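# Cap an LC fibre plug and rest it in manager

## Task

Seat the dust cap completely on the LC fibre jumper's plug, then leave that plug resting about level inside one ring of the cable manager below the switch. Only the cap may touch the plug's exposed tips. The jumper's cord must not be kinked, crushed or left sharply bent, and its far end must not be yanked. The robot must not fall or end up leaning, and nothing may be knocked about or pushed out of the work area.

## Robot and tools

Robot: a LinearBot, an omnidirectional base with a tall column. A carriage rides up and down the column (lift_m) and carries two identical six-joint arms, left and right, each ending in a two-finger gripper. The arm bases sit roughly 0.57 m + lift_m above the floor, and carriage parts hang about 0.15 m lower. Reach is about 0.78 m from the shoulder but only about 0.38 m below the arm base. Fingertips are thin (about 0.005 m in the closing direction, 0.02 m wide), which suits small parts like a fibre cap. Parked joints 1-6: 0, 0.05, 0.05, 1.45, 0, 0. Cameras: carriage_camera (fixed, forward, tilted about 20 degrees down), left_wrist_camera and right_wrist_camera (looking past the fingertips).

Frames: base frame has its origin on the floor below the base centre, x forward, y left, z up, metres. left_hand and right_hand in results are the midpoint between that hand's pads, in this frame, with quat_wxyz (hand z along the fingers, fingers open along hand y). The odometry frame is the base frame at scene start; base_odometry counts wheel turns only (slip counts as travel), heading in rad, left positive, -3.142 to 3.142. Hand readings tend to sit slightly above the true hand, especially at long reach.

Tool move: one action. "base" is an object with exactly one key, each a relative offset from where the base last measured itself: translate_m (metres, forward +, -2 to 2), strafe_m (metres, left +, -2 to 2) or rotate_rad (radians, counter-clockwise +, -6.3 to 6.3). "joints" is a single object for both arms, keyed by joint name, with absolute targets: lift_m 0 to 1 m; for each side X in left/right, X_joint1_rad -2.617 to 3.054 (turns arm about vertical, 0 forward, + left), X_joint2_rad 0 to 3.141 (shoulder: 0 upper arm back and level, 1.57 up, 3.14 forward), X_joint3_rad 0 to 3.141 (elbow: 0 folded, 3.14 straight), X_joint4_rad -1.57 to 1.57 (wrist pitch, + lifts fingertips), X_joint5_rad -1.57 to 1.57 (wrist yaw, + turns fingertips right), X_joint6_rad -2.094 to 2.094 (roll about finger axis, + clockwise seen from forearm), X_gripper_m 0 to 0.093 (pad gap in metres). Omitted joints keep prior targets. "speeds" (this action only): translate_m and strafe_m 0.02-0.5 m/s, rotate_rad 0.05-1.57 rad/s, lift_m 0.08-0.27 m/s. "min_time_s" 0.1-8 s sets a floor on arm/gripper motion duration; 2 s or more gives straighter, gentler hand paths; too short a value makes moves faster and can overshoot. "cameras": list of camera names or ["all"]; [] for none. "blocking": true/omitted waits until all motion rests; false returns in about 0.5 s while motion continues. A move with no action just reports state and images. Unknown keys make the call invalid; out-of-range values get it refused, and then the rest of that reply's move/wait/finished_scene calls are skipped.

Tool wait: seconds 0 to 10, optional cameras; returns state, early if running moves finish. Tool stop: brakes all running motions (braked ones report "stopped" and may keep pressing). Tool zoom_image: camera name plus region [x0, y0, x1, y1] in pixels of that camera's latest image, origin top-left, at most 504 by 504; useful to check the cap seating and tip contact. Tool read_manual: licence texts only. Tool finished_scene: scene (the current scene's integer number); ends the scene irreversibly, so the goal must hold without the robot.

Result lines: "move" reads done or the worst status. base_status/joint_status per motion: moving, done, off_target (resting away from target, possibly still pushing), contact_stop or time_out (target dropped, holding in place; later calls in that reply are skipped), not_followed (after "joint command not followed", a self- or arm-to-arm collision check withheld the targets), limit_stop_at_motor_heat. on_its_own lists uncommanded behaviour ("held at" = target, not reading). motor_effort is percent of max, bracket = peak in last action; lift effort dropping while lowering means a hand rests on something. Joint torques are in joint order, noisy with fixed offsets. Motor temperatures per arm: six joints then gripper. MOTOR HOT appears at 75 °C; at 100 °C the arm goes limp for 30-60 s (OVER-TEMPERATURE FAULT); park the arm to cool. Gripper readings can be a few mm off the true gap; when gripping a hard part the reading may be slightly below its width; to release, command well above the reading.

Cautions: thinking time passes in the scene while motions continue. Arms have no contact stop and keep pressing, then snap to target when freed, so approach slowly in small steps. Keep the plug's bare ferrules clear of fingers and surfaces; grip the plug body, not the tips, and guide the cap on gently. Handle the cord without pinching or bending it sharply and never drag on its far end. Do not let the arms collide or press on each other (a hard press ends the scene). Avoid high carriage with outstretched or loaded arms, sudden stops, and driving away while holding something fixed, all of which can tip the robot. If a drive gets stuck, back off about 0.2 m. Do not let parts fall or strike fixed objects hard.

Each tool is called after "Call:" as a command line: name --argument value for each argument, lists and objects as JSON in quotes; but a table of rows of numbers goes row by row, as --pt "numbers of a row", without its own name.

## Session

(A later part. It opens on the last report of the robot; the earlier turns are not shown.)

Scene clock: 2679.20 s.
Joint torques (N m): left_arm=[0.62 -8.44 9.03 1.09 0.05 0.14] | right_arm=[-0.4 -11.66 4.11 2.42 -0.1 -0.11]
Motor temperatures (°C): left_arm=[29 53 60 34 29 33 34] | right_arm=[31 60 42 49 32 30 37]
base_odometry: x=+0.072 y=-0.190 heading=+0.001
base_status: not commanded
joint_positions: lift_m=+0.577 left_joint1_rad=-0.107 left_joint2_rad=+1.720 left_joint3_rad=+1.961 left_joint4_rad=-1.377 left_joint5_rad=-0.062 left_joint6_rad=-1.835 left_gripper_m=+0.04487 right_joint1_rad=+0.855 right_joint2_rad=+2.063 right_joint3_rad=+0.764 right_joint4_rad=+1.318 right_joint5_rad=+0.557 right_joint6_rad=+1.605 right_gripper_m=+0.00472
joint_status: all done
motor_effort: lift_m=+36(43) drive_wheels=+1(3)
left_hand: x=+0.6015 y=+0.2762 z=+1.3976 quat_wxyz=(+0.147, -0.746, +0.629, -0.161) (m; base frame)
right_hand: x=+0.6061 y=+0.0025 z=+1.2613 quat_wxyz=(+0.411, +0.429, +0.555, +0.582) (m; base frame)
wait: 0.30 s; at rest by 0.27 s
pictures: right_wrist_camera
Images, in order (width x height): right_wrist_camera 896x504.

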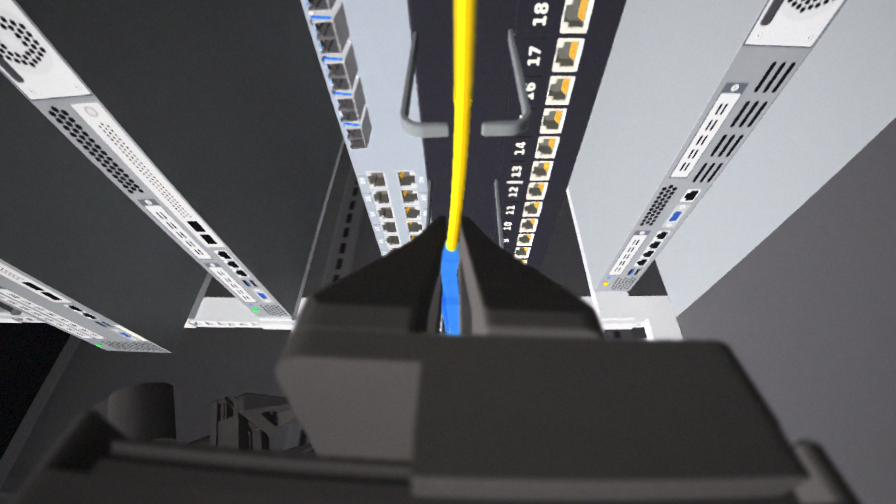

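Call:
move --joints '{"right_joint1_rad": 0.801, "right_joint2_rad": 2.1244, "right_joint3_rad": 0.894, "right_joint4_rad": 1.220, "right_joint5_rad": 0.522}' --min_time_s 1.5

Call:
wait --seconds 0.3 --cameras '["right_wrist_camera", "carriage_camera"]'

Call:
zoom_image --camera "right_wrist_camera" --region '[370, 0, 550, 260]'

Call:
zoom_image --camera "carriage_camera" --region '[400, 270, 540, 370]'

Scene clock: 2696.70 s.
Joint torques (N m): left_arm=[0.62 -8.43 9.02 1.08 0.05 0.14] | right_arm=[-0.58 -9.22 6.89 2.31 -0.12 -0.11]
Motor temperatures (°C): left_arm=[29 55 61 35 29 33 34] | right_arm=[31 59 42 47 32 30 37]
move: done
base_odometry: x=+0.072 y=-0.190 heading=+0.001
base_status: not commanded
joint_positions: lift_m=+0.577 left_joint1_rad=-0.107 left_joint2_rad=+1.720 left_joint3_rad=+1.961 left_joint4_rad=-1.377 left_joint5_rad=-0.062 left_joint6_rad=-1.835 left_gripper_m=+0.04487 right_joint1_rad=+0.806 right_joint2_rad=+2.108 right_joint3_rad=+0.874 right_joint4_rad=+1.235 right_joint5_rad=+0.534 right_joint6_rad=+1.605 right_gripper_m=+0.00472
joint_status: all done
motor_effort: lift_m=+36(36) drive_wheels=+2(5)
left_hand: x=+0.6015 y=+0.2762 z=+1.3976 quat_wxyz=(+0.147, -0.746, +0.629, -0.161) (m; base frame)
right_hand: x=+0.6367 y=+0.0045 z=+1.2600 quat_wxyz=(+0.418, +0.437, +0.556, +0.571) (m; base frame)
pictures: none

Scene clock: 2697.00 s.
Joint torques (N m): left_arm=[0.59 -8.44 8.99 1.08 0.05 0.14] | right_arm=[-0.55 -9.25 6.89 2.31 -0.11 -0.11]
Motor temperatures (°C): left_arm=[29 55 61 35 29 33 34] | right_arm=[31 59 42 47 32 30 37]
base_odometry: x=+0.072 y=-0.190 heading=+0.001
base_status: not commanded
joint_positions: lift_m=+0.577 left_joint1_rad=-0.107 left_joint2_rad=+1.720 left_joint3_rad=+1.961 left_joint4_rad=-1.377 left_joint5_rad=-0.062 left_joint6_rad=-1.835 left_gripper_m=+0.04487 right_joint1_rad=+0.806 right_joint2_rad=+2.108 right_joint3_rad=+0.874 right_joint4_rad=+1.234 right_joint5_rad=+0.533 right_joint6_rad=+1.605 right_gripper_m=+0.00472
joint_status: all done
motor_effort: lift_m=+36(36) drive_wheels=+1(5)
left_hand: x=+0.6015 y=+0.2762 z=+1.3976 quat_wxyz=(+0.147, -0.746, +0.629, -0.161) (m; base frame)
right_hand: x=+0.6367 y=+0.0045 z=+1.2600 quat_wxyz=(+0.418, +0.437, +0.556, +0.571) (m; base frame)
wait: 0.30 s; at rest by 0.27 s
pictures: carriage_camera, right_wrist_camera
Images, in order (width x height): carriage_camera 896x504, right_wrist_camera 896x504.

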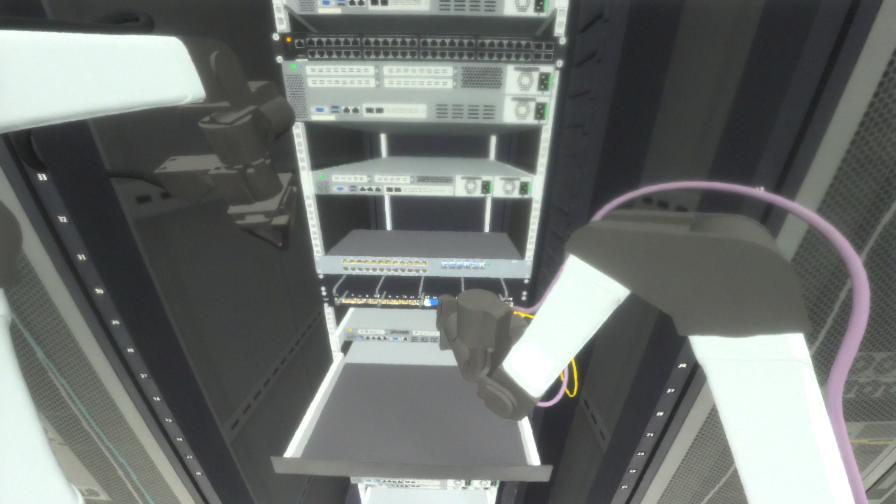

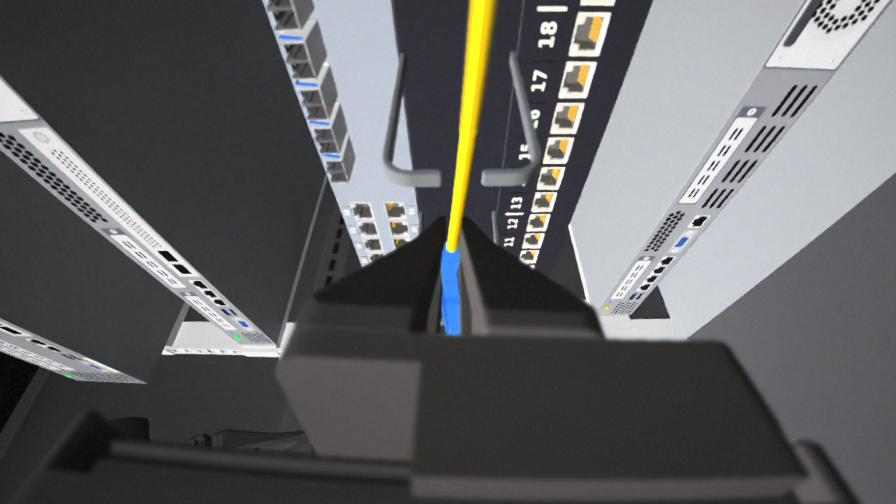

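Scaled by 1.938 from the camera's 896x504 image, which has a finer 1280x720 frame.

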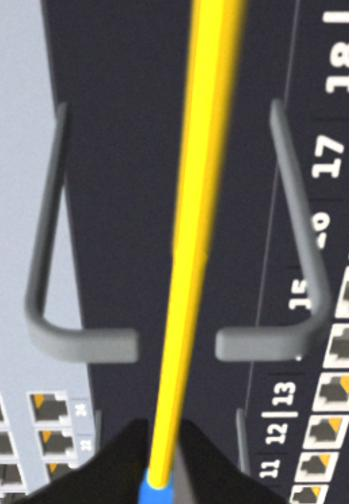

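Scaled by 3.600 from the camera's 896x504 image, which has a finer 1280x720 frame.

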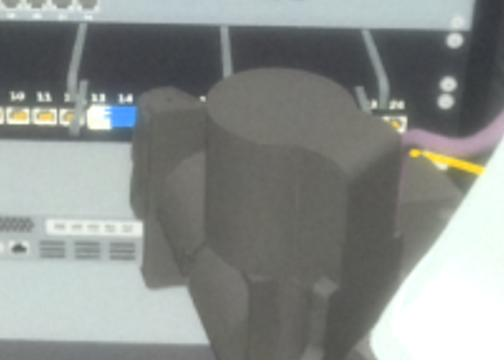

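Call:
zoom_image --camera "carriage_camera" --region '[405, 280, 455, 320]'

Scaled by 10.080 from the camera's 896x504 image, which has a finer 1280x720 frame.

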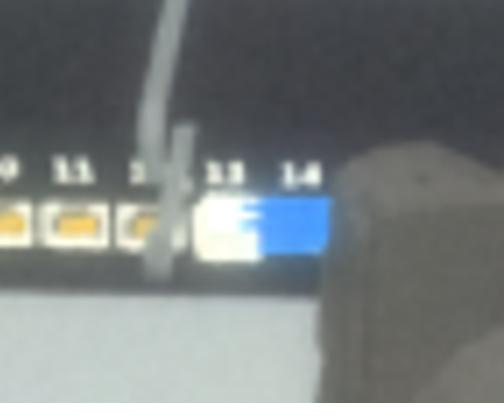

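Call:
move --joints '{"right_joint1_rad": 0.777, "right_joint2_rad": 2.1754, "right_joint3_rad": 0.9956, "right_joint4_rad": 1.170, "right_joint5_rad": 0.575}' --min_time_s 1.5

Call:
wait --seconds 0.3 --cameras '["right_wrist_camera", "carriage_camera"]'

Call:
zoom_image --camera "right_wrist_camera" --region '[360, 60, 560, 260]'

Call:
zoom_image --camera "carriage_camera" --region '[405, 280, 455, 320]'

Scene clock: 2743.70 s.
Joint torques (N m): left_arm=[0.61 -8.42 9.01 1.09 0.05 0.14] | right_arm=[-0.58 -9.83 7.23 2.31 0.1 -0.1]
Motor temperatures (°C): left_arm=[29 56 61 35 29 33 33] | right_arm=[31 56 43 47 32 30 37]
move: done
base_odometry: x=+0.072 y=-0.190 heading=+0.001
base_status: not commanded
joint_positions: lift_m=+0.577 left_joint1_rad=-0.107 left_joint2_rad=+1.720 left_joint3_rad=+1.961 left_joint4_rad=-1.377 left_joint5_rad=-0.062 left_joint6_rad=-1.835 left_gripper_m=+0.04487 right_joint1_rad=+0.783 right_joint2_rad=+2.158 right_joint3_rad=+0.975 right_joint4_rad=+1.184 right_joint5_rad=+0.565 right_joint6_rad=+1.605 right_gripper_m=+0.00472
joint_status: all done
motor_effort: lift_m=+36(36) drive_wheels=+4(5)
left_hand: x=+0.6015 y=+0.2762 z=+1.3976 quat_wxyz=(+0.147, -0.746, +0.629, -0.161) (m; base frame)
right_hand: x=+0.6605 y=+0.0046 z=+1.2605 quat_wxyz=(+0.433, +0.452, +0.543, +0.559) (m; base frame)
pictures: none

Scene clock: 2744.00 s.
Joint torques (N m): left_arm=[0.65 -8.43 8.99 1.08 0.05 0.13] | right_arm=[-0.59 -9.85 7.21 2.29 0.11 -0.11]
Motor temperatures (°C): left_arm=[29 56 61 35 29 33 33] | right_arm=[31 56 43 47 32 30 37]
base_odometry: x=+0.072 y=-0.190 heading=+0.001
base_status: not commanded
joint_positions: lift_m=+0.577 left_joint1_rad=-0.107 left_joint2_rad=+1.720 left_joint3_rad=+1.961 left_joint4_rad=-1.377 left_joint5_rad=-0.062 left_joint6_rad=-1.835 left_gripper_m=+0.04487 right_joint1_rad=+0.783 right_joint2_rad=+2.158 right_joint3_rad=+0.975 right_joint4_rad=+1.184 right_joint5_rad=+0.565 right_joint6_rad=+1.605 right_gripper_m=+0.00472
joint_status: all done
motor_effort: lift_m=+36(36) drive_wheels=+4(5)
left_hand: x=+0.6015 y=+0.2762 z=+1.3976 quat_wxyz=(+0.147, -0.746, +0.629, -0.161) (m; base frame)
right_hand: x=+0.6605 y=+0.0046 z=+1.2605 quat_wxyz=(+0.433, +0.452, +0.543, +0.559) (m; base frame)
wait: 0.30 s; at rest by 0.27 s
pictures: carriage_camera, right_wrist_camera
Images, in order (width x height): carriage_camera 896x504, right_wrist_camera 896x504.

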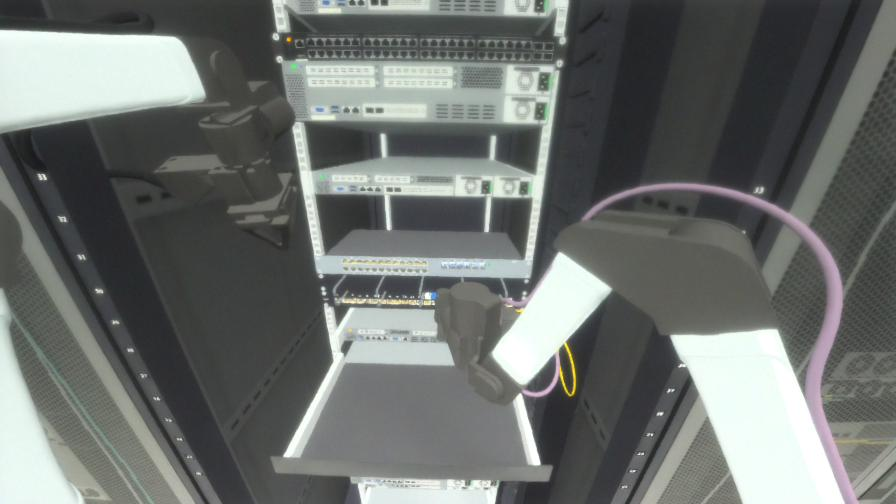

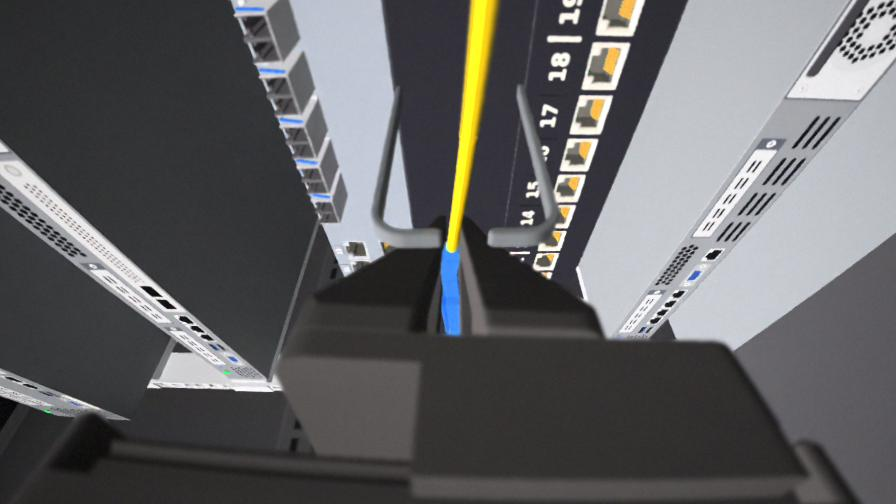

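Scaled by 2.520 from the camera's 896x504 image, which has a finer 1280x720 frame.

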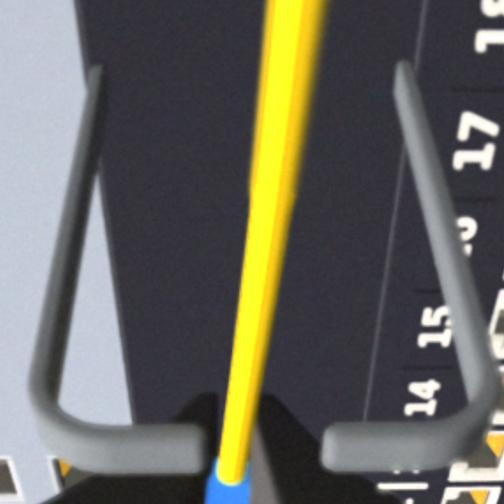

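Scaled by 10.080 from the camera's 896x504 image, which has a finer 1280x720 frame.

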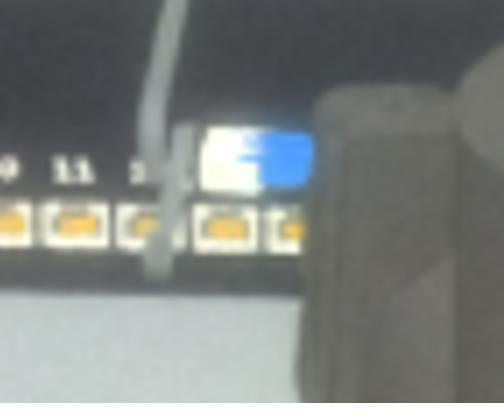

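Call:
move --joints '{"lift_m": 0.565}' --speeds '{"lift_m": 0.08}'

Call:
wait --seconds 0.3 --cameras '["right_wrist_camera", "carriage_camera"]'

Call:
zoom_image --camera "right_wrist_camera" --region '[360, 60, 560, 260]'

Call:
zoom_image --camera "carriage_camera" --region '[405, 270, 455, 310]'

Scene clock: 2763.00 s.
Joint torques (N m): left_arm=[0.64 -8.38 8.92 1.08 0.05 0.14] | right_arm=[-0.55 -10.59 6.72 2.39 0.11 -0.11]
Motor temperatures (°C): left_arm=[29 56 61 35 29 33 33] | right_arm=[31 56 44 47 32 30 37]
move: done
base_odometry: x=+0.072 y=-0.190 heading=+0.001
base_status: not commanded
joint_positions: lift_m=+0.565 left_joint1_rad=-0.107 left_joint2_rad=+1.719 left_joint3_rad=+1.962 left_joint4_rad=-1.376 left_joint5_rad=-0.062 left_joint6_rad=-1.835 left_gripper_m=+0.04487 right_joint1_rad=+0.783 right_joint2_rad=+2.166 right_joint3_rad=+0.980 right_joint4_rad=+1.176 right_joint5_rad=+0.566 right_joint6_rad=+1.606 right_gripper_m=+0.00472
joint_status: all done
motor_effort: lift_m=+35(36) drive_wheels=+1(4)
left_hand: x=+0.6015 y=+0.2762 z=+1.3864 quat_wxyz=(+0.147, -0.746, +0.629, -0.162) (m; base frame)
right_hand: x=+0.6614 y=+0.0052 z=+1.2448 quat_wxyz=(+0.433, +0.453, +0.546, +0.556) (m; base frame)
pictures: none

Scene clock: 2763.30 s.
Joint torques (N m): left_arm=[0.61 -8.32 8.91 1.08 0.05 0.14] | right_arm=[-0.61 -10.62 6.74 2.39 0.11 -0.11]
Motor temperatures (°C): left_arm=[29 56 61 35 29 33 33] | right_arm=[31 56 44 47 32 30 37]
base_odometry: x=+0.072 y=-0.190 heading=+0.001
base_status: not commanded
joint_positions: lift_m=+0.565 left_joint1_rad=-0.107 left_joint2_rad=+1.719 left_joint3_rad=+1.962 left_joint4_rad=-1.376 left_joint5_rad=-0.062 left_joint6_rad=-1.835 left_gripper_m=+0.04487 right_joint1_rad=+0.783 right_joint2_rad=+2.166 right_joint3_rad=+0.980 right_joint4_rad=+1.176 right_joint5_rad=+0.566 right_joint6_rad=+1.606 right_gripper_m=+0.00472
joint_status: all done
motor_effort: lift_m=+35(36) drive_wheels=+3(4)
left_hand: x=+0.6015 y=+0.2762 z=+1.3864 quat_wxyz=(+0.147, -0.746, +0.629, -0.162) (m; base frame)
right_hand: x=+0.6614 y=+0.0052 z=+1.2448 quat_wxyz=(+0.433, +0.453, +0.546, +0.556) (m; base frame)
wait: 0.30 s; at rest by 0.27 s
pictures: carriage_camera, right_wrist_camera
Images, in order (width x height): carriage_camera 896x504, right_wrist_camera 896x504.

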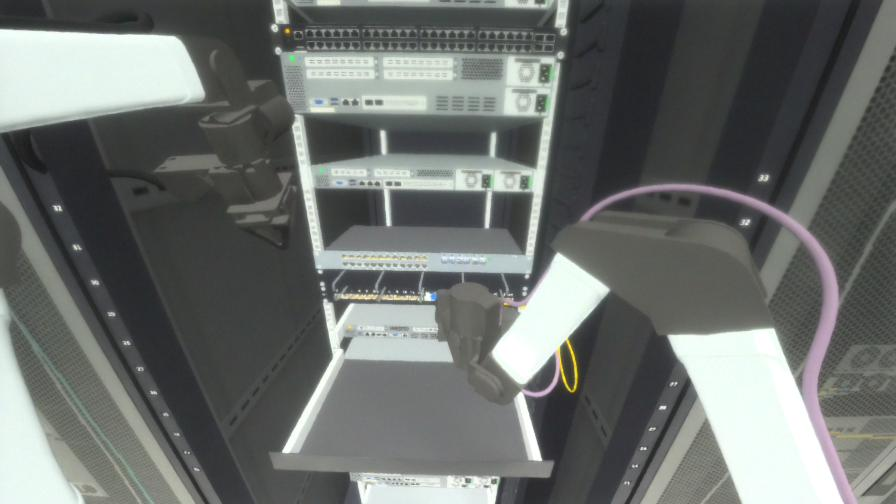

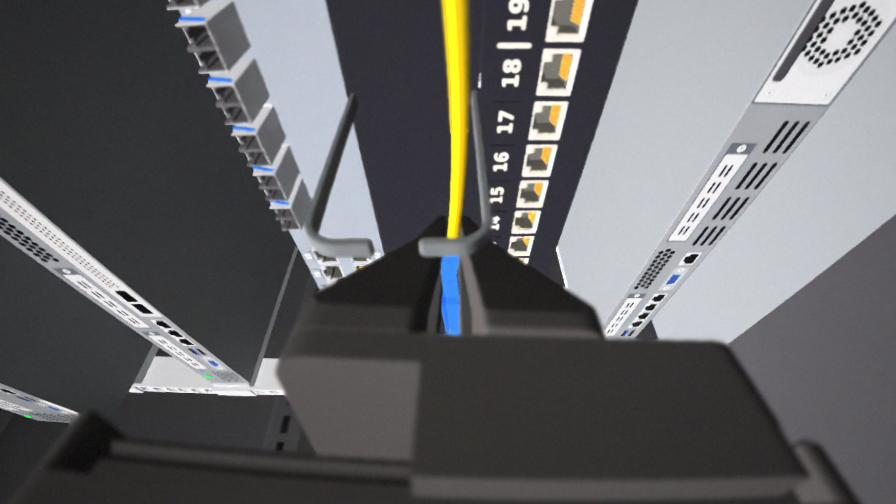

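Scaled by 2.520 from the camera's 896x504 image, which has a finer 1280x720 frame.

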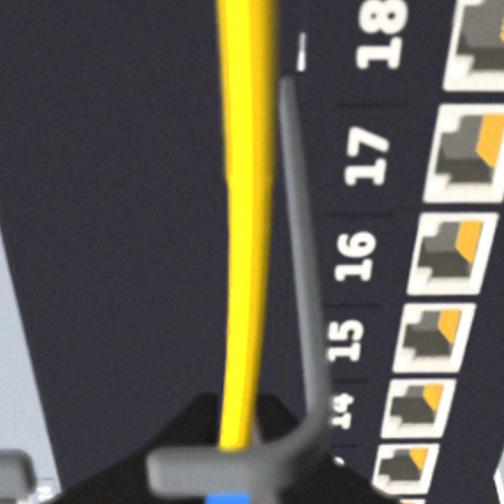

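Scaled by 10.080 from the camera's 896x504 image, which has a finer 1280x720 frame.

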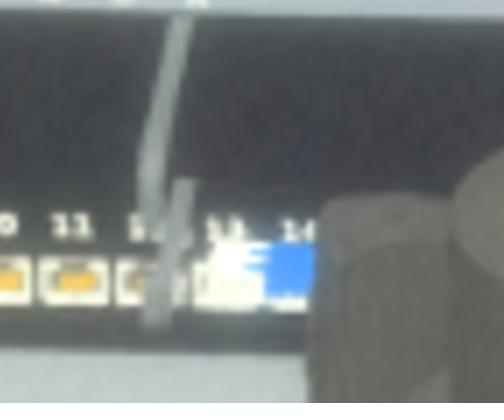

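Call:
move --joints '{"lift_m": 0.568}' --speeds '{"lift_m": 0.08}'

Call:
move --joints '{"right_joint1_rad": 0.8193, "right_joint2_rad": 2.2147, "right_joint3_rad": 1.0528, "right_joint4_rad": 1.152, "right_joint5_rad": 0.6053}' --min_time_s 1.5

Call:
wait --seconds 0.3 --cameras '["right_wrist_camera", "carriage_camera"]'

Call:
zoom_image --camera "carriage_camera" --region '[400, 270, 450, 310]'

Call:
zoom_image --camera "right_wrist_camera" --region '[340, 60, 540, 260]'

Scene clock: 2821.90 s.
Joint torques (N m): left_arm=[0.64 -8.28 8.94 1.08 0.05 0.13] | right_arm=[-0.61 -10.71 6.69 2.42 0.11 -0.11]
Motor temperatures (°C): left_arm=[29 56 59 35 29 33 33] | right_arm=[31 54 44 50 31 30 37]
move: done
base_odometry: x=+0.072 y=-0.190 heading=+0.001
base_status: not commanded
joint_positions: lift_m=+0.568 left_joint1_rad=-0.107 left_joint2_rad=+1.718 left_joint3_rad=+1.963 left_joint4_rad=-1.375 left_joint5_rad=-0.062 left_joint6_rad=-1.835 left_gripper_m=+0.04487 right_joint1_rad=+0.783 right_joint2_rad=+2.166 right_joint3_rad=+0.981 right_joint4_rad=+1.175 right_joint5_rad=+0.566 right_joint6_rad=+1.606 right_gripper_m=+0.00471
joint_status: all done
motor_effort: lift_m=+36(41) drive_wheels=+0(3)
left_hand: x=+0.6016 y=+0.2761 z=+1.3901 quat_wxyz=(+0.148, -0.746, +0.628, -0.163) (m; base frame)
right_hand: x=+0.6615 y=+0.0053 z=+1.2470 quat_wxyz=(+0.433, +0.453, +0.547, +0.555) (m; base frame)
pictures: none

Scene clock: 2823.70 s.
Joint torques (N m): left_arm=[0.59 -8.27 8.85 1.08 0.06 0.14] | right_arm=[0.55 -10.24 7.3 2.27 0.11 -0.11]
Motor temperatures (°C): left_arm=[29 56 59 35 29 33 33] | right_arm=[31 54 44 50 31 30 37]
move: done
base_odometry: x=+0.072 y=-0.190 heading=+0.001
base_status: not commanded
joint_positions: lift_m=+0.568 left_joint1_rad=-0.107 left_joint2_rad=+1.718 left_joint3_rad=+1.963 left_joint4_rad=-1.375 left_joint5_rad=-0.062 left_joint6_rad=-1.835 left_gripper_m=+0.04487 right_joint1_rad=+0.813 right_joint2_rad=+2.197 right_joint3_rad=+1.032 right_joint4_rad=+1.167 right_joint5_rad=+0.595 right_joint6_rad=+1.606 right_gripper_m=+0.00471
joint_status: all done
motor_effort: lift_m=+36(36) drive_wheels=+0(6)
left_hand: x=+0.6016 y=+0.2761 z=+1.3901 quat_wxyz=(+0.148, -0.746, +0.628, -0.163) (m; base frame)
right_hand: x=+0.6603 y=+0.0217 z=+1.2483 quat_wxyz=(+0.433, +0.452, +0.543, +0.560) (m; base frame)
pictures: none

Scene clock: 2824.00 s.
Joint torques (N m): left_arm=[0.61 -8.27 8.9 1.08 0.04 0.13] | right_arm=[0.57 -10.21 7.28 2.27 0.11 -0.11]
Motor temperatures (°C): left_arm=[29 56 59 35 29 33 33] | right_arm=[31 54 44 50 31 30 37]
base_odometry: x=+0.072 y=-0.190 heading=+0.001
base_status: not commanded
joint_positions: lift_m=+0.568 left_joint1_rad=-0.107 left_joint2_rad=+1.718 left_joint3_rad=+1.963 left_joint4_rad=-1.375 left_joint5_rad=-0.062 left_joint6_rad=-1.835 left_gripper_m=+0.04487 right_joint1_rad=+0.813 right_joint2_rad=+2.197 right_joint3_rad=+1.032 right_joint4_rad=+1.167 right_joint5_rad=+0.595 right_joint6_rad=+1.606 right_gripper_m=+0.00471
joint_status: all done
motor_effort: lift_m=+36(36) drive_wheels=+0(6)
left_hand: x=+0.6016 y=+0.2761 z=+1.3901 quat_wxyz=(+0.148, -0.746, +0.628, -0.163) (m; base frame)
right_hand: x=+0.6603 y=+0.0217 z=+1.2483 quat_wxyz=(+0.433, +0.452, +0.543, +0.560) (m; base frame)
wait: 0.30 s; at rest by 0.27 s
pictures: carriage_camera, right_wrist_camera
Images, in order (width x height): carriage_camera 896x504, right_wrist_camera 896x504.

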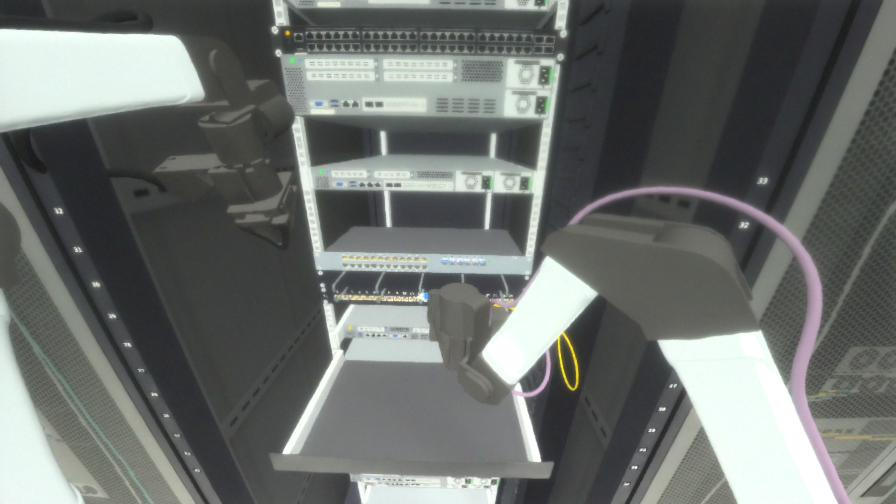

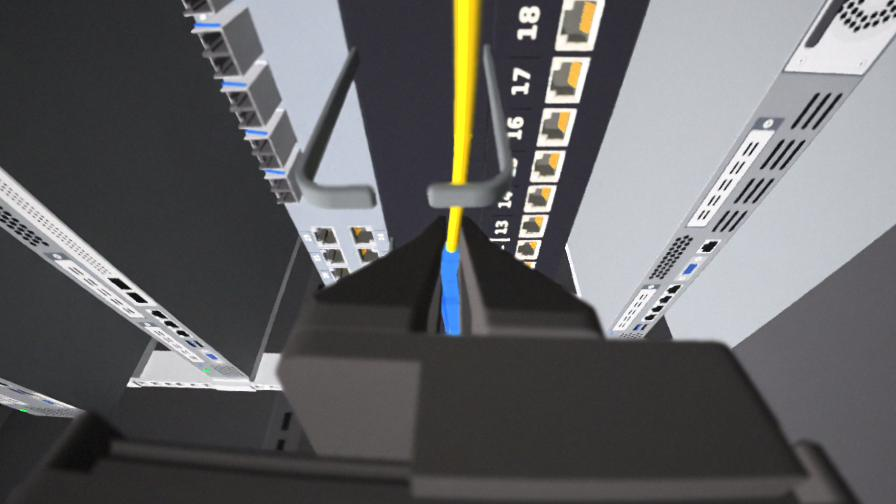

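Scaled by 10.080 from the camera's 896x504 image, which has a finer 1280x720 frame.

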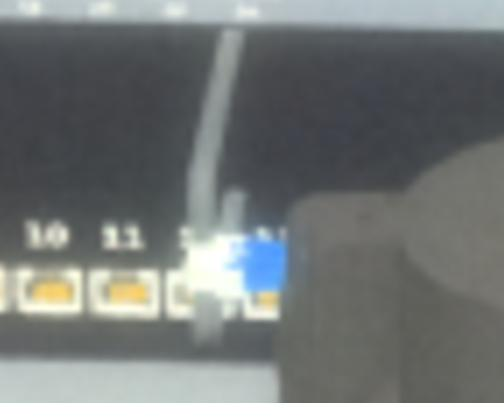

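Scaled by 2.520 from the camera's 896x504 image, which has a finer 1280x720 frame.

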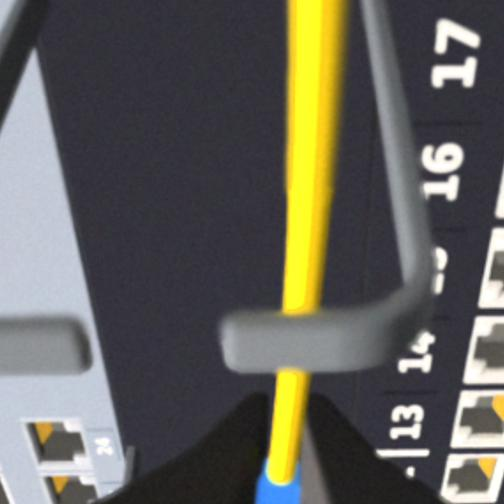

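Call:
wait --seconds 0.3 --cameras '["carriage_camera", "right_wrist_camera"]'

Call:
zoom_image --camera "carriage_camera" --region '[400, 270, 460, 310]'

Scene clock: 2858.33 s.
Joint torques (N m): left_arm=[0.64 -8.25 8.88 1.08 0.05 0.14] | right_arm=[0.55 -10.21 7.3 2.28 0.11 -0.11]
Motor temperatures (°C): left_arm=[29 54 59 35 29 33 33] | right_arm=[31 57 45 49 31 30 37]
base_odometry: x=+0.072 y=-0.190 heading=+0.001
base_status: not commanded
joint_positions: lift_m=+0.568 left_joint1_rad=-0.107 left_joint2_rad=+1.718 left_joint3_rad=+1.963 left_joint4_rad=-1.375 left_joint5_rad=-0.062 left_joint6_rad=-1.835 left_gripper_m=+0.04487 right_joint1_rad=+0.813 right_joint2_rad=+2.197 right_joint3_rad=+1.032 right_joint4_rad=+1.167 right_joint5_rad=+0.595 right_joint6_rad=+1.606 right_gripper_m=+0.00471
joint_status: all done
motor_effort: lift_m=+36(36) drive_wheels=+4(6)
left_hand: x=+0.6016 y=+0.2761 z=+1.3901 quat_wxyz=(+0.148, -0.746, +0.628, -0.163) (m; base frame)
right_hand: x=+0.6603 y=+0.0217 z=+1.2483 quat_wxyz=(+0.433, +0.452, +0.543, +0.560) (m; base frame)
wait: 0.30 s; at rest from the start
pictures: carriage_camera, right_wrist_camera
Images, in order (width x height): carriage_camera 896x504, right_wrist_camera 896x504.

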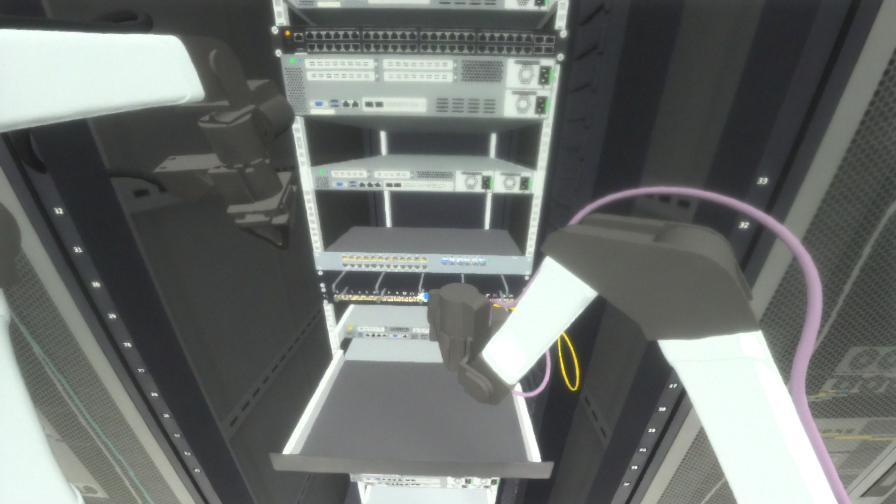

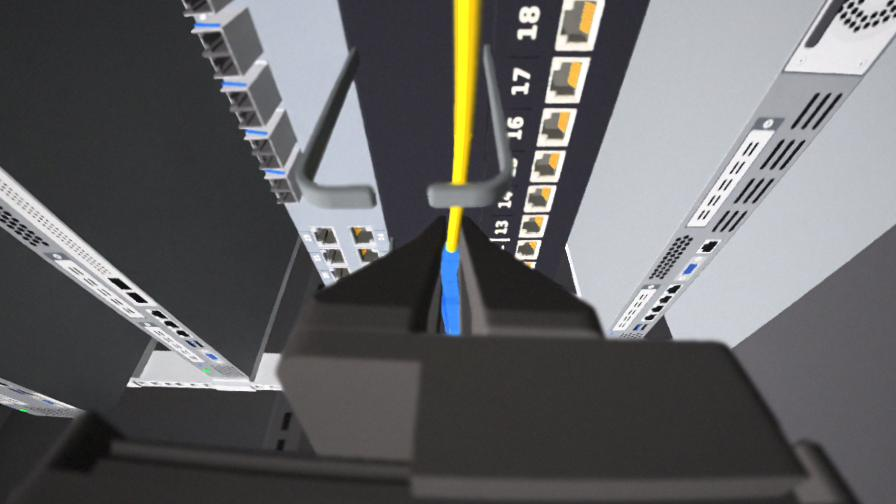

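Scaled by 8.400 from the camera's 896x504 image, which has a finer 1280x720 frame.

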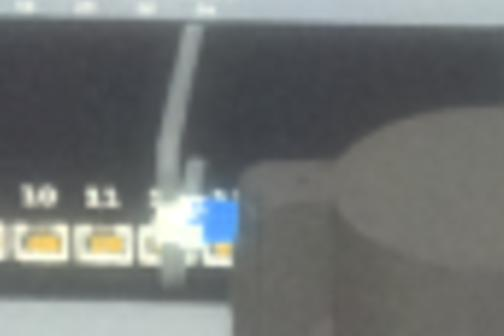

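Call:
move --joints '{"right_joint1_rad": 0.8559, "right_joint2_rad": 2.2495, "right_joint3_rad": 1.1233, "right_joint4_rad": 1.116, "right_joint5_rad": 0.642, "right_joint6_rad": 1.615}' --min_time_s 2.5

Call:
wait --seconds 0.3 --cameras '["right_wrist_camera", "carriage_camera"]'

Call:
zoom_image --camera "carriage_camera" --region '[400, 270, 460, 310]'

Scene clock: 2881.70 s.
Joint torques (N m): left_arm=[0.64 -8.25 8.87 1.08 0.06 0.14] | right_arm=[0.64 -10.61 7.51 2.25 0.1 -0.1]
Motor temperatures (°C): left_arm=[29 54 59 35 29 33 33] | right_arm=[31 57 46 48 31 30 37]
move: done
base_odometry: x=+0.072 y=-0.190 heading=+0.001
base_status: not commanded
joint_positions: lift_m=+0.568 left_joint1_rad=-0.107 left_joint2_rad=+1.718 left_joint3_rad=+1.963 left_joint4_rad=-1.375 left_joint5_rad=-0.062 left_joint6_rad=-1.835 left_gripper_m=+0.04487 right_joint1_rad=+0.849 right_joint2_rad=+2.231 right_joint3_rad=+1.102 right_joint4_rad=+1.130 right_joint5_rad=+0.633 right_joint6_rad=+1.606 right_gripper_m=+0.00471
joint_status: all done
motor_effort: lift_m=+36(36) drive_wheels=+0(6)
left_hand: x=+0.6016 y=+0.2761 z=+1.3901 quat_wxyz=(+0.148, -0.746, +0.628, -0.163) (m; base frame)
right_hand: x=+0.6593 y=+0.0418 z=+1.2485 quat_wxyz=(+0.434, +0.453, +0.543, +0.559) (m; base frame)
pictures: none

Scene clock: 2882.00 s.
Joint torques (N m): left_arm=[0.64 -8.25 8.9 1.08 0.04 0.14] | right_arm=[0.64 -10.59 7.53 2.25 0.1 -0.11]
Motor temperatures (°C): left_arm=[29 54 59 35 29 33 33] | right_arm=[31 57 46 48 31 30 37]
base_odometry: x=+0.072 y=-0.190 heading=+0.001
base_status: not commanded
joint_positions: lift_m=+0.568 left_joint1_rad=-0.107 left_joint2_rad=+1.718 left_joint3_rad=+1.963 left_joint4_rad=-1.375 left_joint5_rad=-0.062 left_joint6_rad=-1.835 left_gripper_m=+0.04487 right_joint1_rad=+0.849 right_joint2_rad=+2.231 right_joint3_rad=+1.102 right_joint4_rad=+1.130 right_joint5_rad=+0.633 right_joint6_rad=+1.606 right_gripper_m=+0.00471
joint_status: all done
motor_effort: lift_m=+36(36) drive_wheels=+2(6)
left_hand: x=+0.6016 y=+0.2761 z=+1.3901 quat_wxyz=(+0.148, -0.746, +0.628, -0.163) (m; base frame)
right_hand: x=+0.6593 y=+0.0418 z=+1.2485 quat_wxyz=(+0.434, +0.453, +0.543, +0.559) (m; base frame)
wait: 0.30 s; at rest by 0.27 s
pictures: carriage_camera, right_wrist_camera
Images, in order (width x height): carriage_camera 896x504, right_wrist_camera 896x504.

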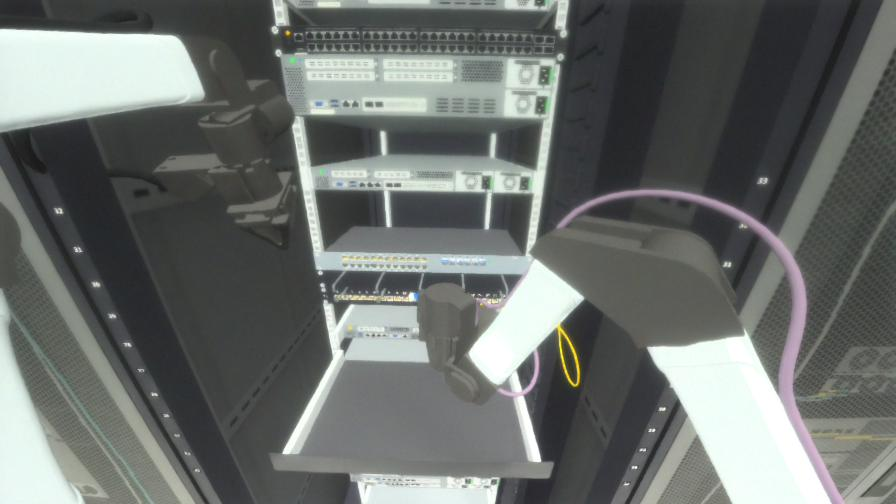

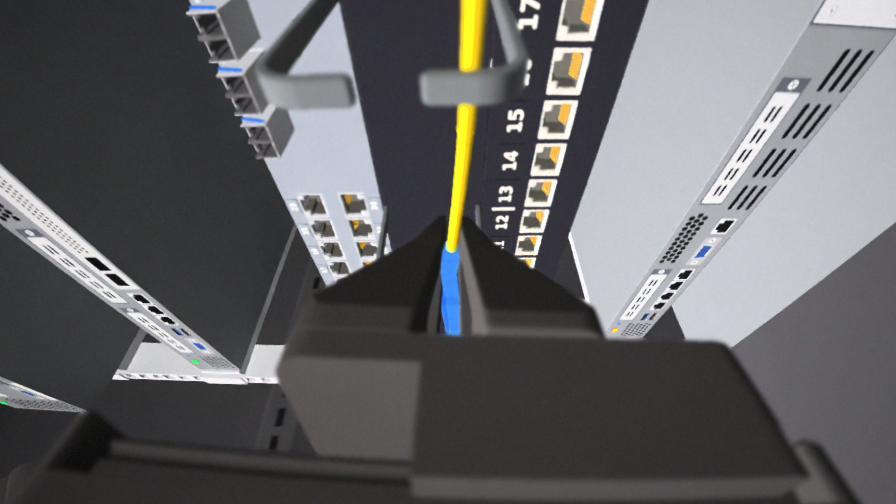

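Scaled by 8.400 from the camera's 896x504 image, which has a finer 1280x720 frame.

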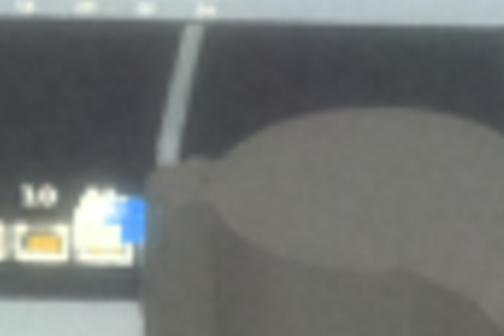

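Call:
move --joints '{"lift_m": 0.5645}' --speeds '{"lift_m": 0.08}'

Call:
wait --seconds 0.3 --cameras '["right_wrist_camera", "carriage_camera"]'

Call:
zoom_image --camera "right_wrist_camera" --region '[320, 150, 600, 350]'

Call:
zoom_image --camera "carriage_camera" --region '[400, 270, 460, 310]'

Scene clock: 2896.40 s.
Joint torques (N m): left_arm=[0.65 -8.21 8.88 1.1 0.04 0.14] | right_arm=[0.62 -11.03 7.2 2.29 0.06 -0.11]
Motor temperatures (°C): left_arm=[29 54 59 35 29 33 33] | right_arm=[31 57 46 49 31 30 37]
move: done
base_odometry: x=+0.072 y=-0.190 heading=+0.001
base_status: not commanded
joint_positions: lift_m=+0.565 left_joint1_rad=-0.107 left_joint2_rad=+1.718 left_joint3_rad=+1.963 left_joint4_rad=-1.377 left_joint5_rad=-0.062 left_joint6_rad=-1.835 left_gripper_m=+0.04487 right_joint1_rad=+0.849 right_joint2_rad=+2.235 right_joint3_rad=+1.105 right_joint4_rad=+1.126 right_joint5_rad=+0.637 right_joint6_rad=+1.606 right_gripper_m=+0.00471
joint_status: all done
motor_effort: lift_m=+34(35) drive_wheels=+3(5)
left_hand: x=+0.6013 y=+0.2762 z=+1.3866 quat_wxyz=(+0.148, -0.746, +0.629, -0.163) (m; base frame)
right_hand: x=+0.6599 y=+0.0417 z=+1.2434 quat_wxyz=(+0.435, +0.454, +0.543, +0.557) (m; base frame)
pictures: none

Scene clock: 2896.70 s.
Joint torques (N m): left_arm=[0.62 -8.23 8.88 1.09 0.05 0.14] | right_arm=[0.65 -11.06 7.21 2.3 0.07 -0.11]
Motor temperatures (°C): left_arm=[29 54 59 35 29 33 33] | right_arm=[31 57 46 49 31 30 37]
base_odometry: x=+0.072 y=-0.190 heading=+0.001
base_status: not commanded
joint_positions: lift_m=+0.565 left_joint1_rad=-0.107 left_joint2_rad=+1.718 left_joint3_rad=+1.963 left_joint4_rad=-1.377 left_joint5_rad=-0.062 left_joint6_rad=-1.835 left_gripper_m=+0.04487 right_joint1_rad=+0.849 right_joint2_rad=+2.235 right_joint3_rad=+1.105 right_joint4_rad=+1.126 right_joint5_rad=+0.637 right_joint6_rad=+1.606 right_gripper_m=+0.00471
joint_status: all done
motor_effort: lift_m=+34(35) drive_wheels=+3(5)
left_hand: x=+0.6013 y=+0.2762 z=+1.3866 quat_wxyz=(+0.148, -0.746, +0.629, -0.163) (m; base frame)
right_hand: x=+0.6599 y=+0.0417 z=+1.2434 quat_wxyz=(+0.435, +0.454, +0.543, +0.557) (m; base frame)
wait: 0.30 s; at rest by 0.27 s
pictures: carriage_camera, right_wrist_camera
Images, in order (width x height): carriage_camera 896x504, right_wrist_camera 896x504.

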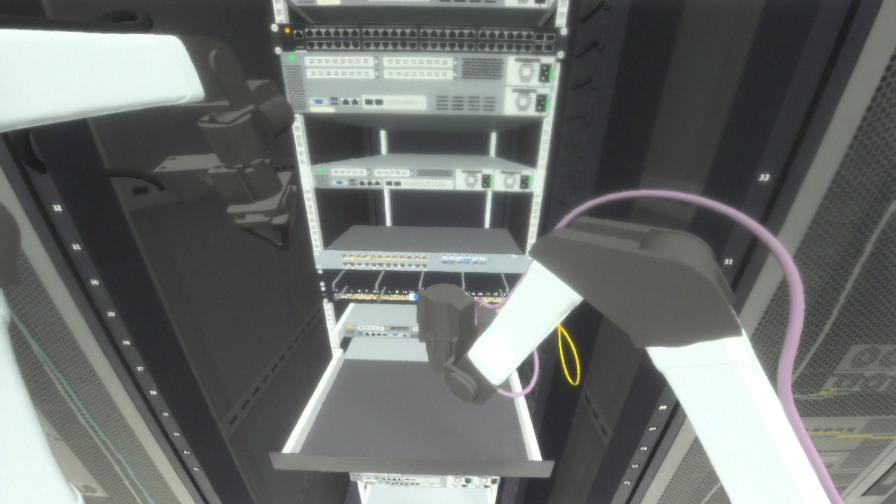

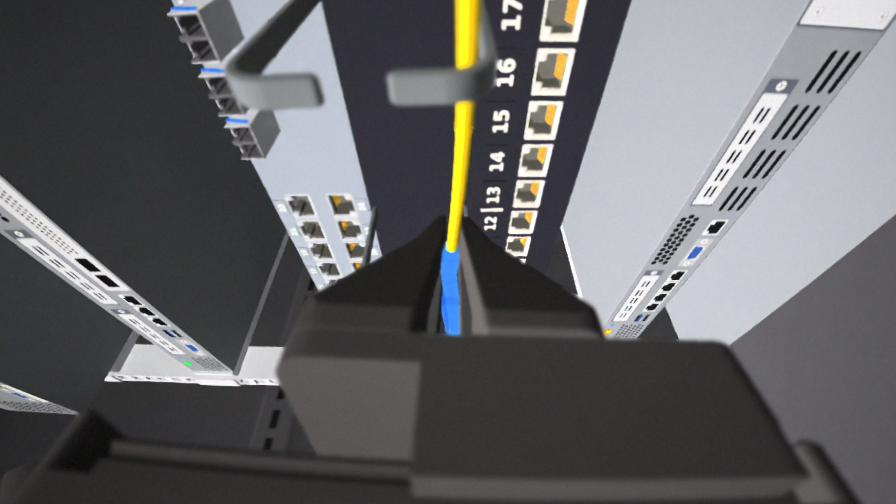

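Scaled by 1.800 from the camera's 896x504 image, which has a finer 1280x720 frame.

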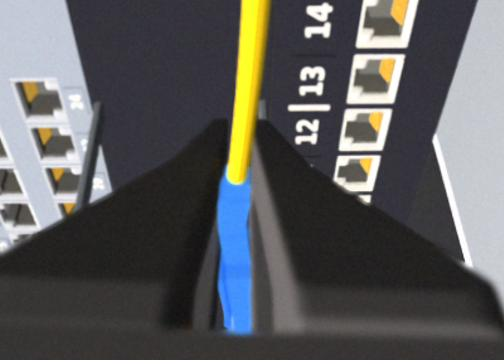

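Scaled by 8.400 from the camera's 896x504 image, which has a finer 1280x720 frame.

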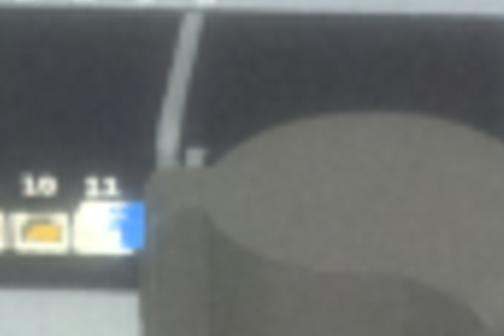

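Call:
move --joints '{"lift_m": 0.5625}' --speeds '{"lift_m": 0.08}'

Call:
wait --seconds 0.3 --cameras '["right_wrist_camera", "carriage_camera"]'

Call:
zoom_image --camera "right_wrist_camera" --region '[320, 150, 600, 350]'

Call:
zoom_image --camera "carriage_camera" --region '[400, 270, 460, 310]'

Scene clock: 2903.13 s.
Joint torques (N m): left_arm=[0.62 -8.25 8.9 1.1 0.04 0.13] | right_arm=[0.59 -11.14 7.08 2.3 0.06 -0.11]
Motor temperatures (°C): left_arm=[29 54 59 35 29 33 33] | right_arm=[31 58 46 50 31 30 37]
move: done
base_odometry: x=+0.072 y=-0.190 heading=+0.001
base_status: not commanded
joint_positions: lift_m=+0.563 left_joint1_rad=-0.107 left_joint2_rad=+1.718 left_joint3_rad=+1.963 left_joint4_rad=-1.377 left_joint5_rad=-0.062 left_joint6_rad=-1.835 left_gripper_m=+0.04487 right_joint1_rad=+0.849 right_joint2_rad=+2.236 right_joint3_rad=+1.107 right_joint4_rad=+1.125 right_joint5_rad=+0.638 right_joint6_rad=+1.606 right_gripper_m=+0.00471
joint_status: all done
motor_effort: lift_m=+33(34) drive_wheels=+6(6)
left_hand: x=+0.6013 y=+0.2762 z=+1.3847 quat_wxyz=(+0.148, -0.746, +0.629, -0.163) (m; base frame)
right_hand: x=+0.6601 y=+0.0417 z=+1.2408 quat_wxyz=(+0.435, +0.454, +0.544, +0.556) (m; base frame)
pictures: none

Scene clock: 2903.43 s.
Joint torques (N m): left_arm=[0.61 -8.2 8.84 1.09 0.06 0.13] | right_arm=[0.62 -11.15 7.06 2.31 0.06 -0.11]
Motor temperatures (°C): left_arm=[29 54 59 35 29 33 33] | right_arm=[31 58 47 50 31 30 37]
base_odometry: x=+0.072 y=-0.190 heading=+0.001
base_status: not commanded
joint_positions: lift_m=+0.563 left_joint1_rad=-0.107 left_joint2_rad=+1.718 left_joint3_rad=+1.963 left_joint4_rad=-1.377 left_joint5_rad=-0.062 left_joint6_rad=-1.835 left_gripper_m=+0.04487 right_joint1_rad=+0.849 right_joint2_rad=+2.236 right_joint3_rad=+1.107 right_joint4_rad=+1.125 right_joint5_rad=+0.638 right_joint6_rad=+1.606 right_gripper_m=+0.00471
joint_status: all done
motor_effort: lift_m=+33(34) drive_wheels=+2(6)
left_hand: x=+0.6013 y=+0.2762 z=+1.3847 quat_wxyz=(+0.148, -0.746, +0.629, -0.163) (m; base frame)
right_hand: x=+0.6601 y=+0.0417 z=+1.2408 quat_wxyz=(+0.435, +0.454, +0.544, +0.556) (m; base frame)
wait: 0.30 s; at rest by 0.27 s
pictures: carriage_camera, right_wrist_camera
Images, in order (width x height): carriage_camera 896x504, right_wrist_camera 896x504.

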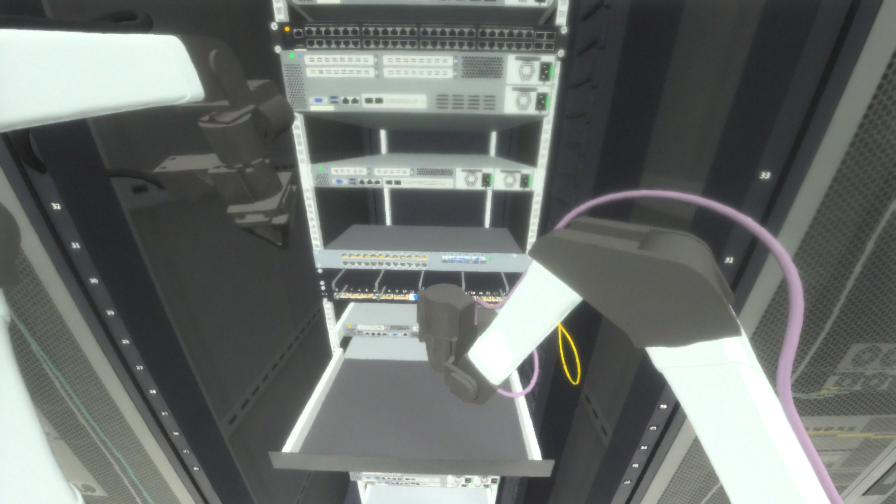

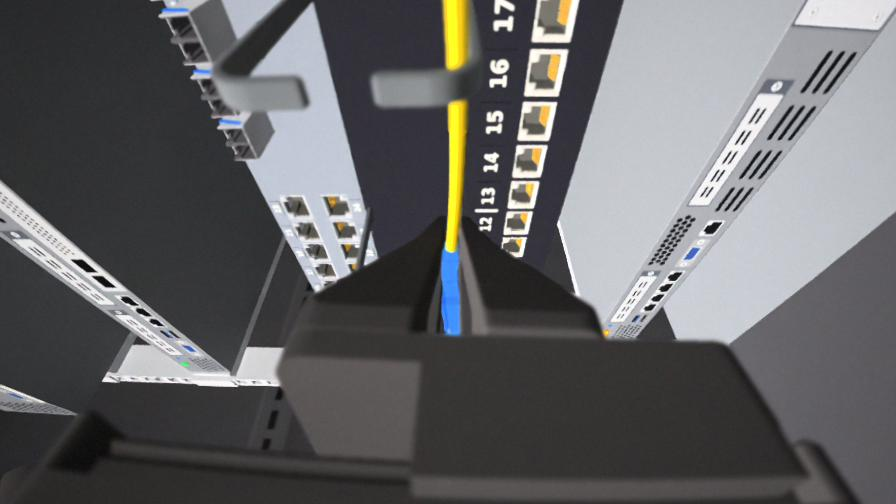

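Scaled by 1.800 from the camera's 896x504 image, which has a finer 1280x720 frame.

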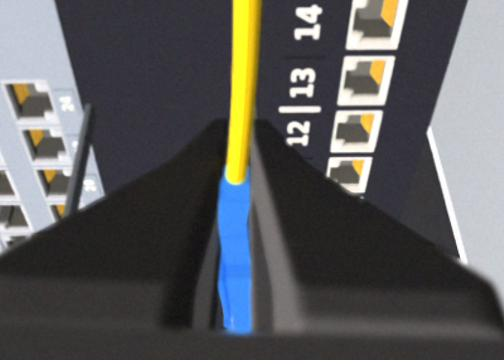

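Scaled by 8.400 from the camera's 896x504 image, which has a finer 1280x720 frame.

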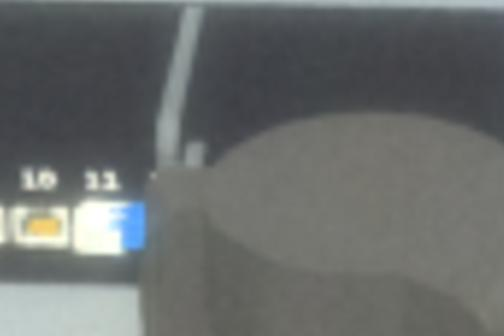

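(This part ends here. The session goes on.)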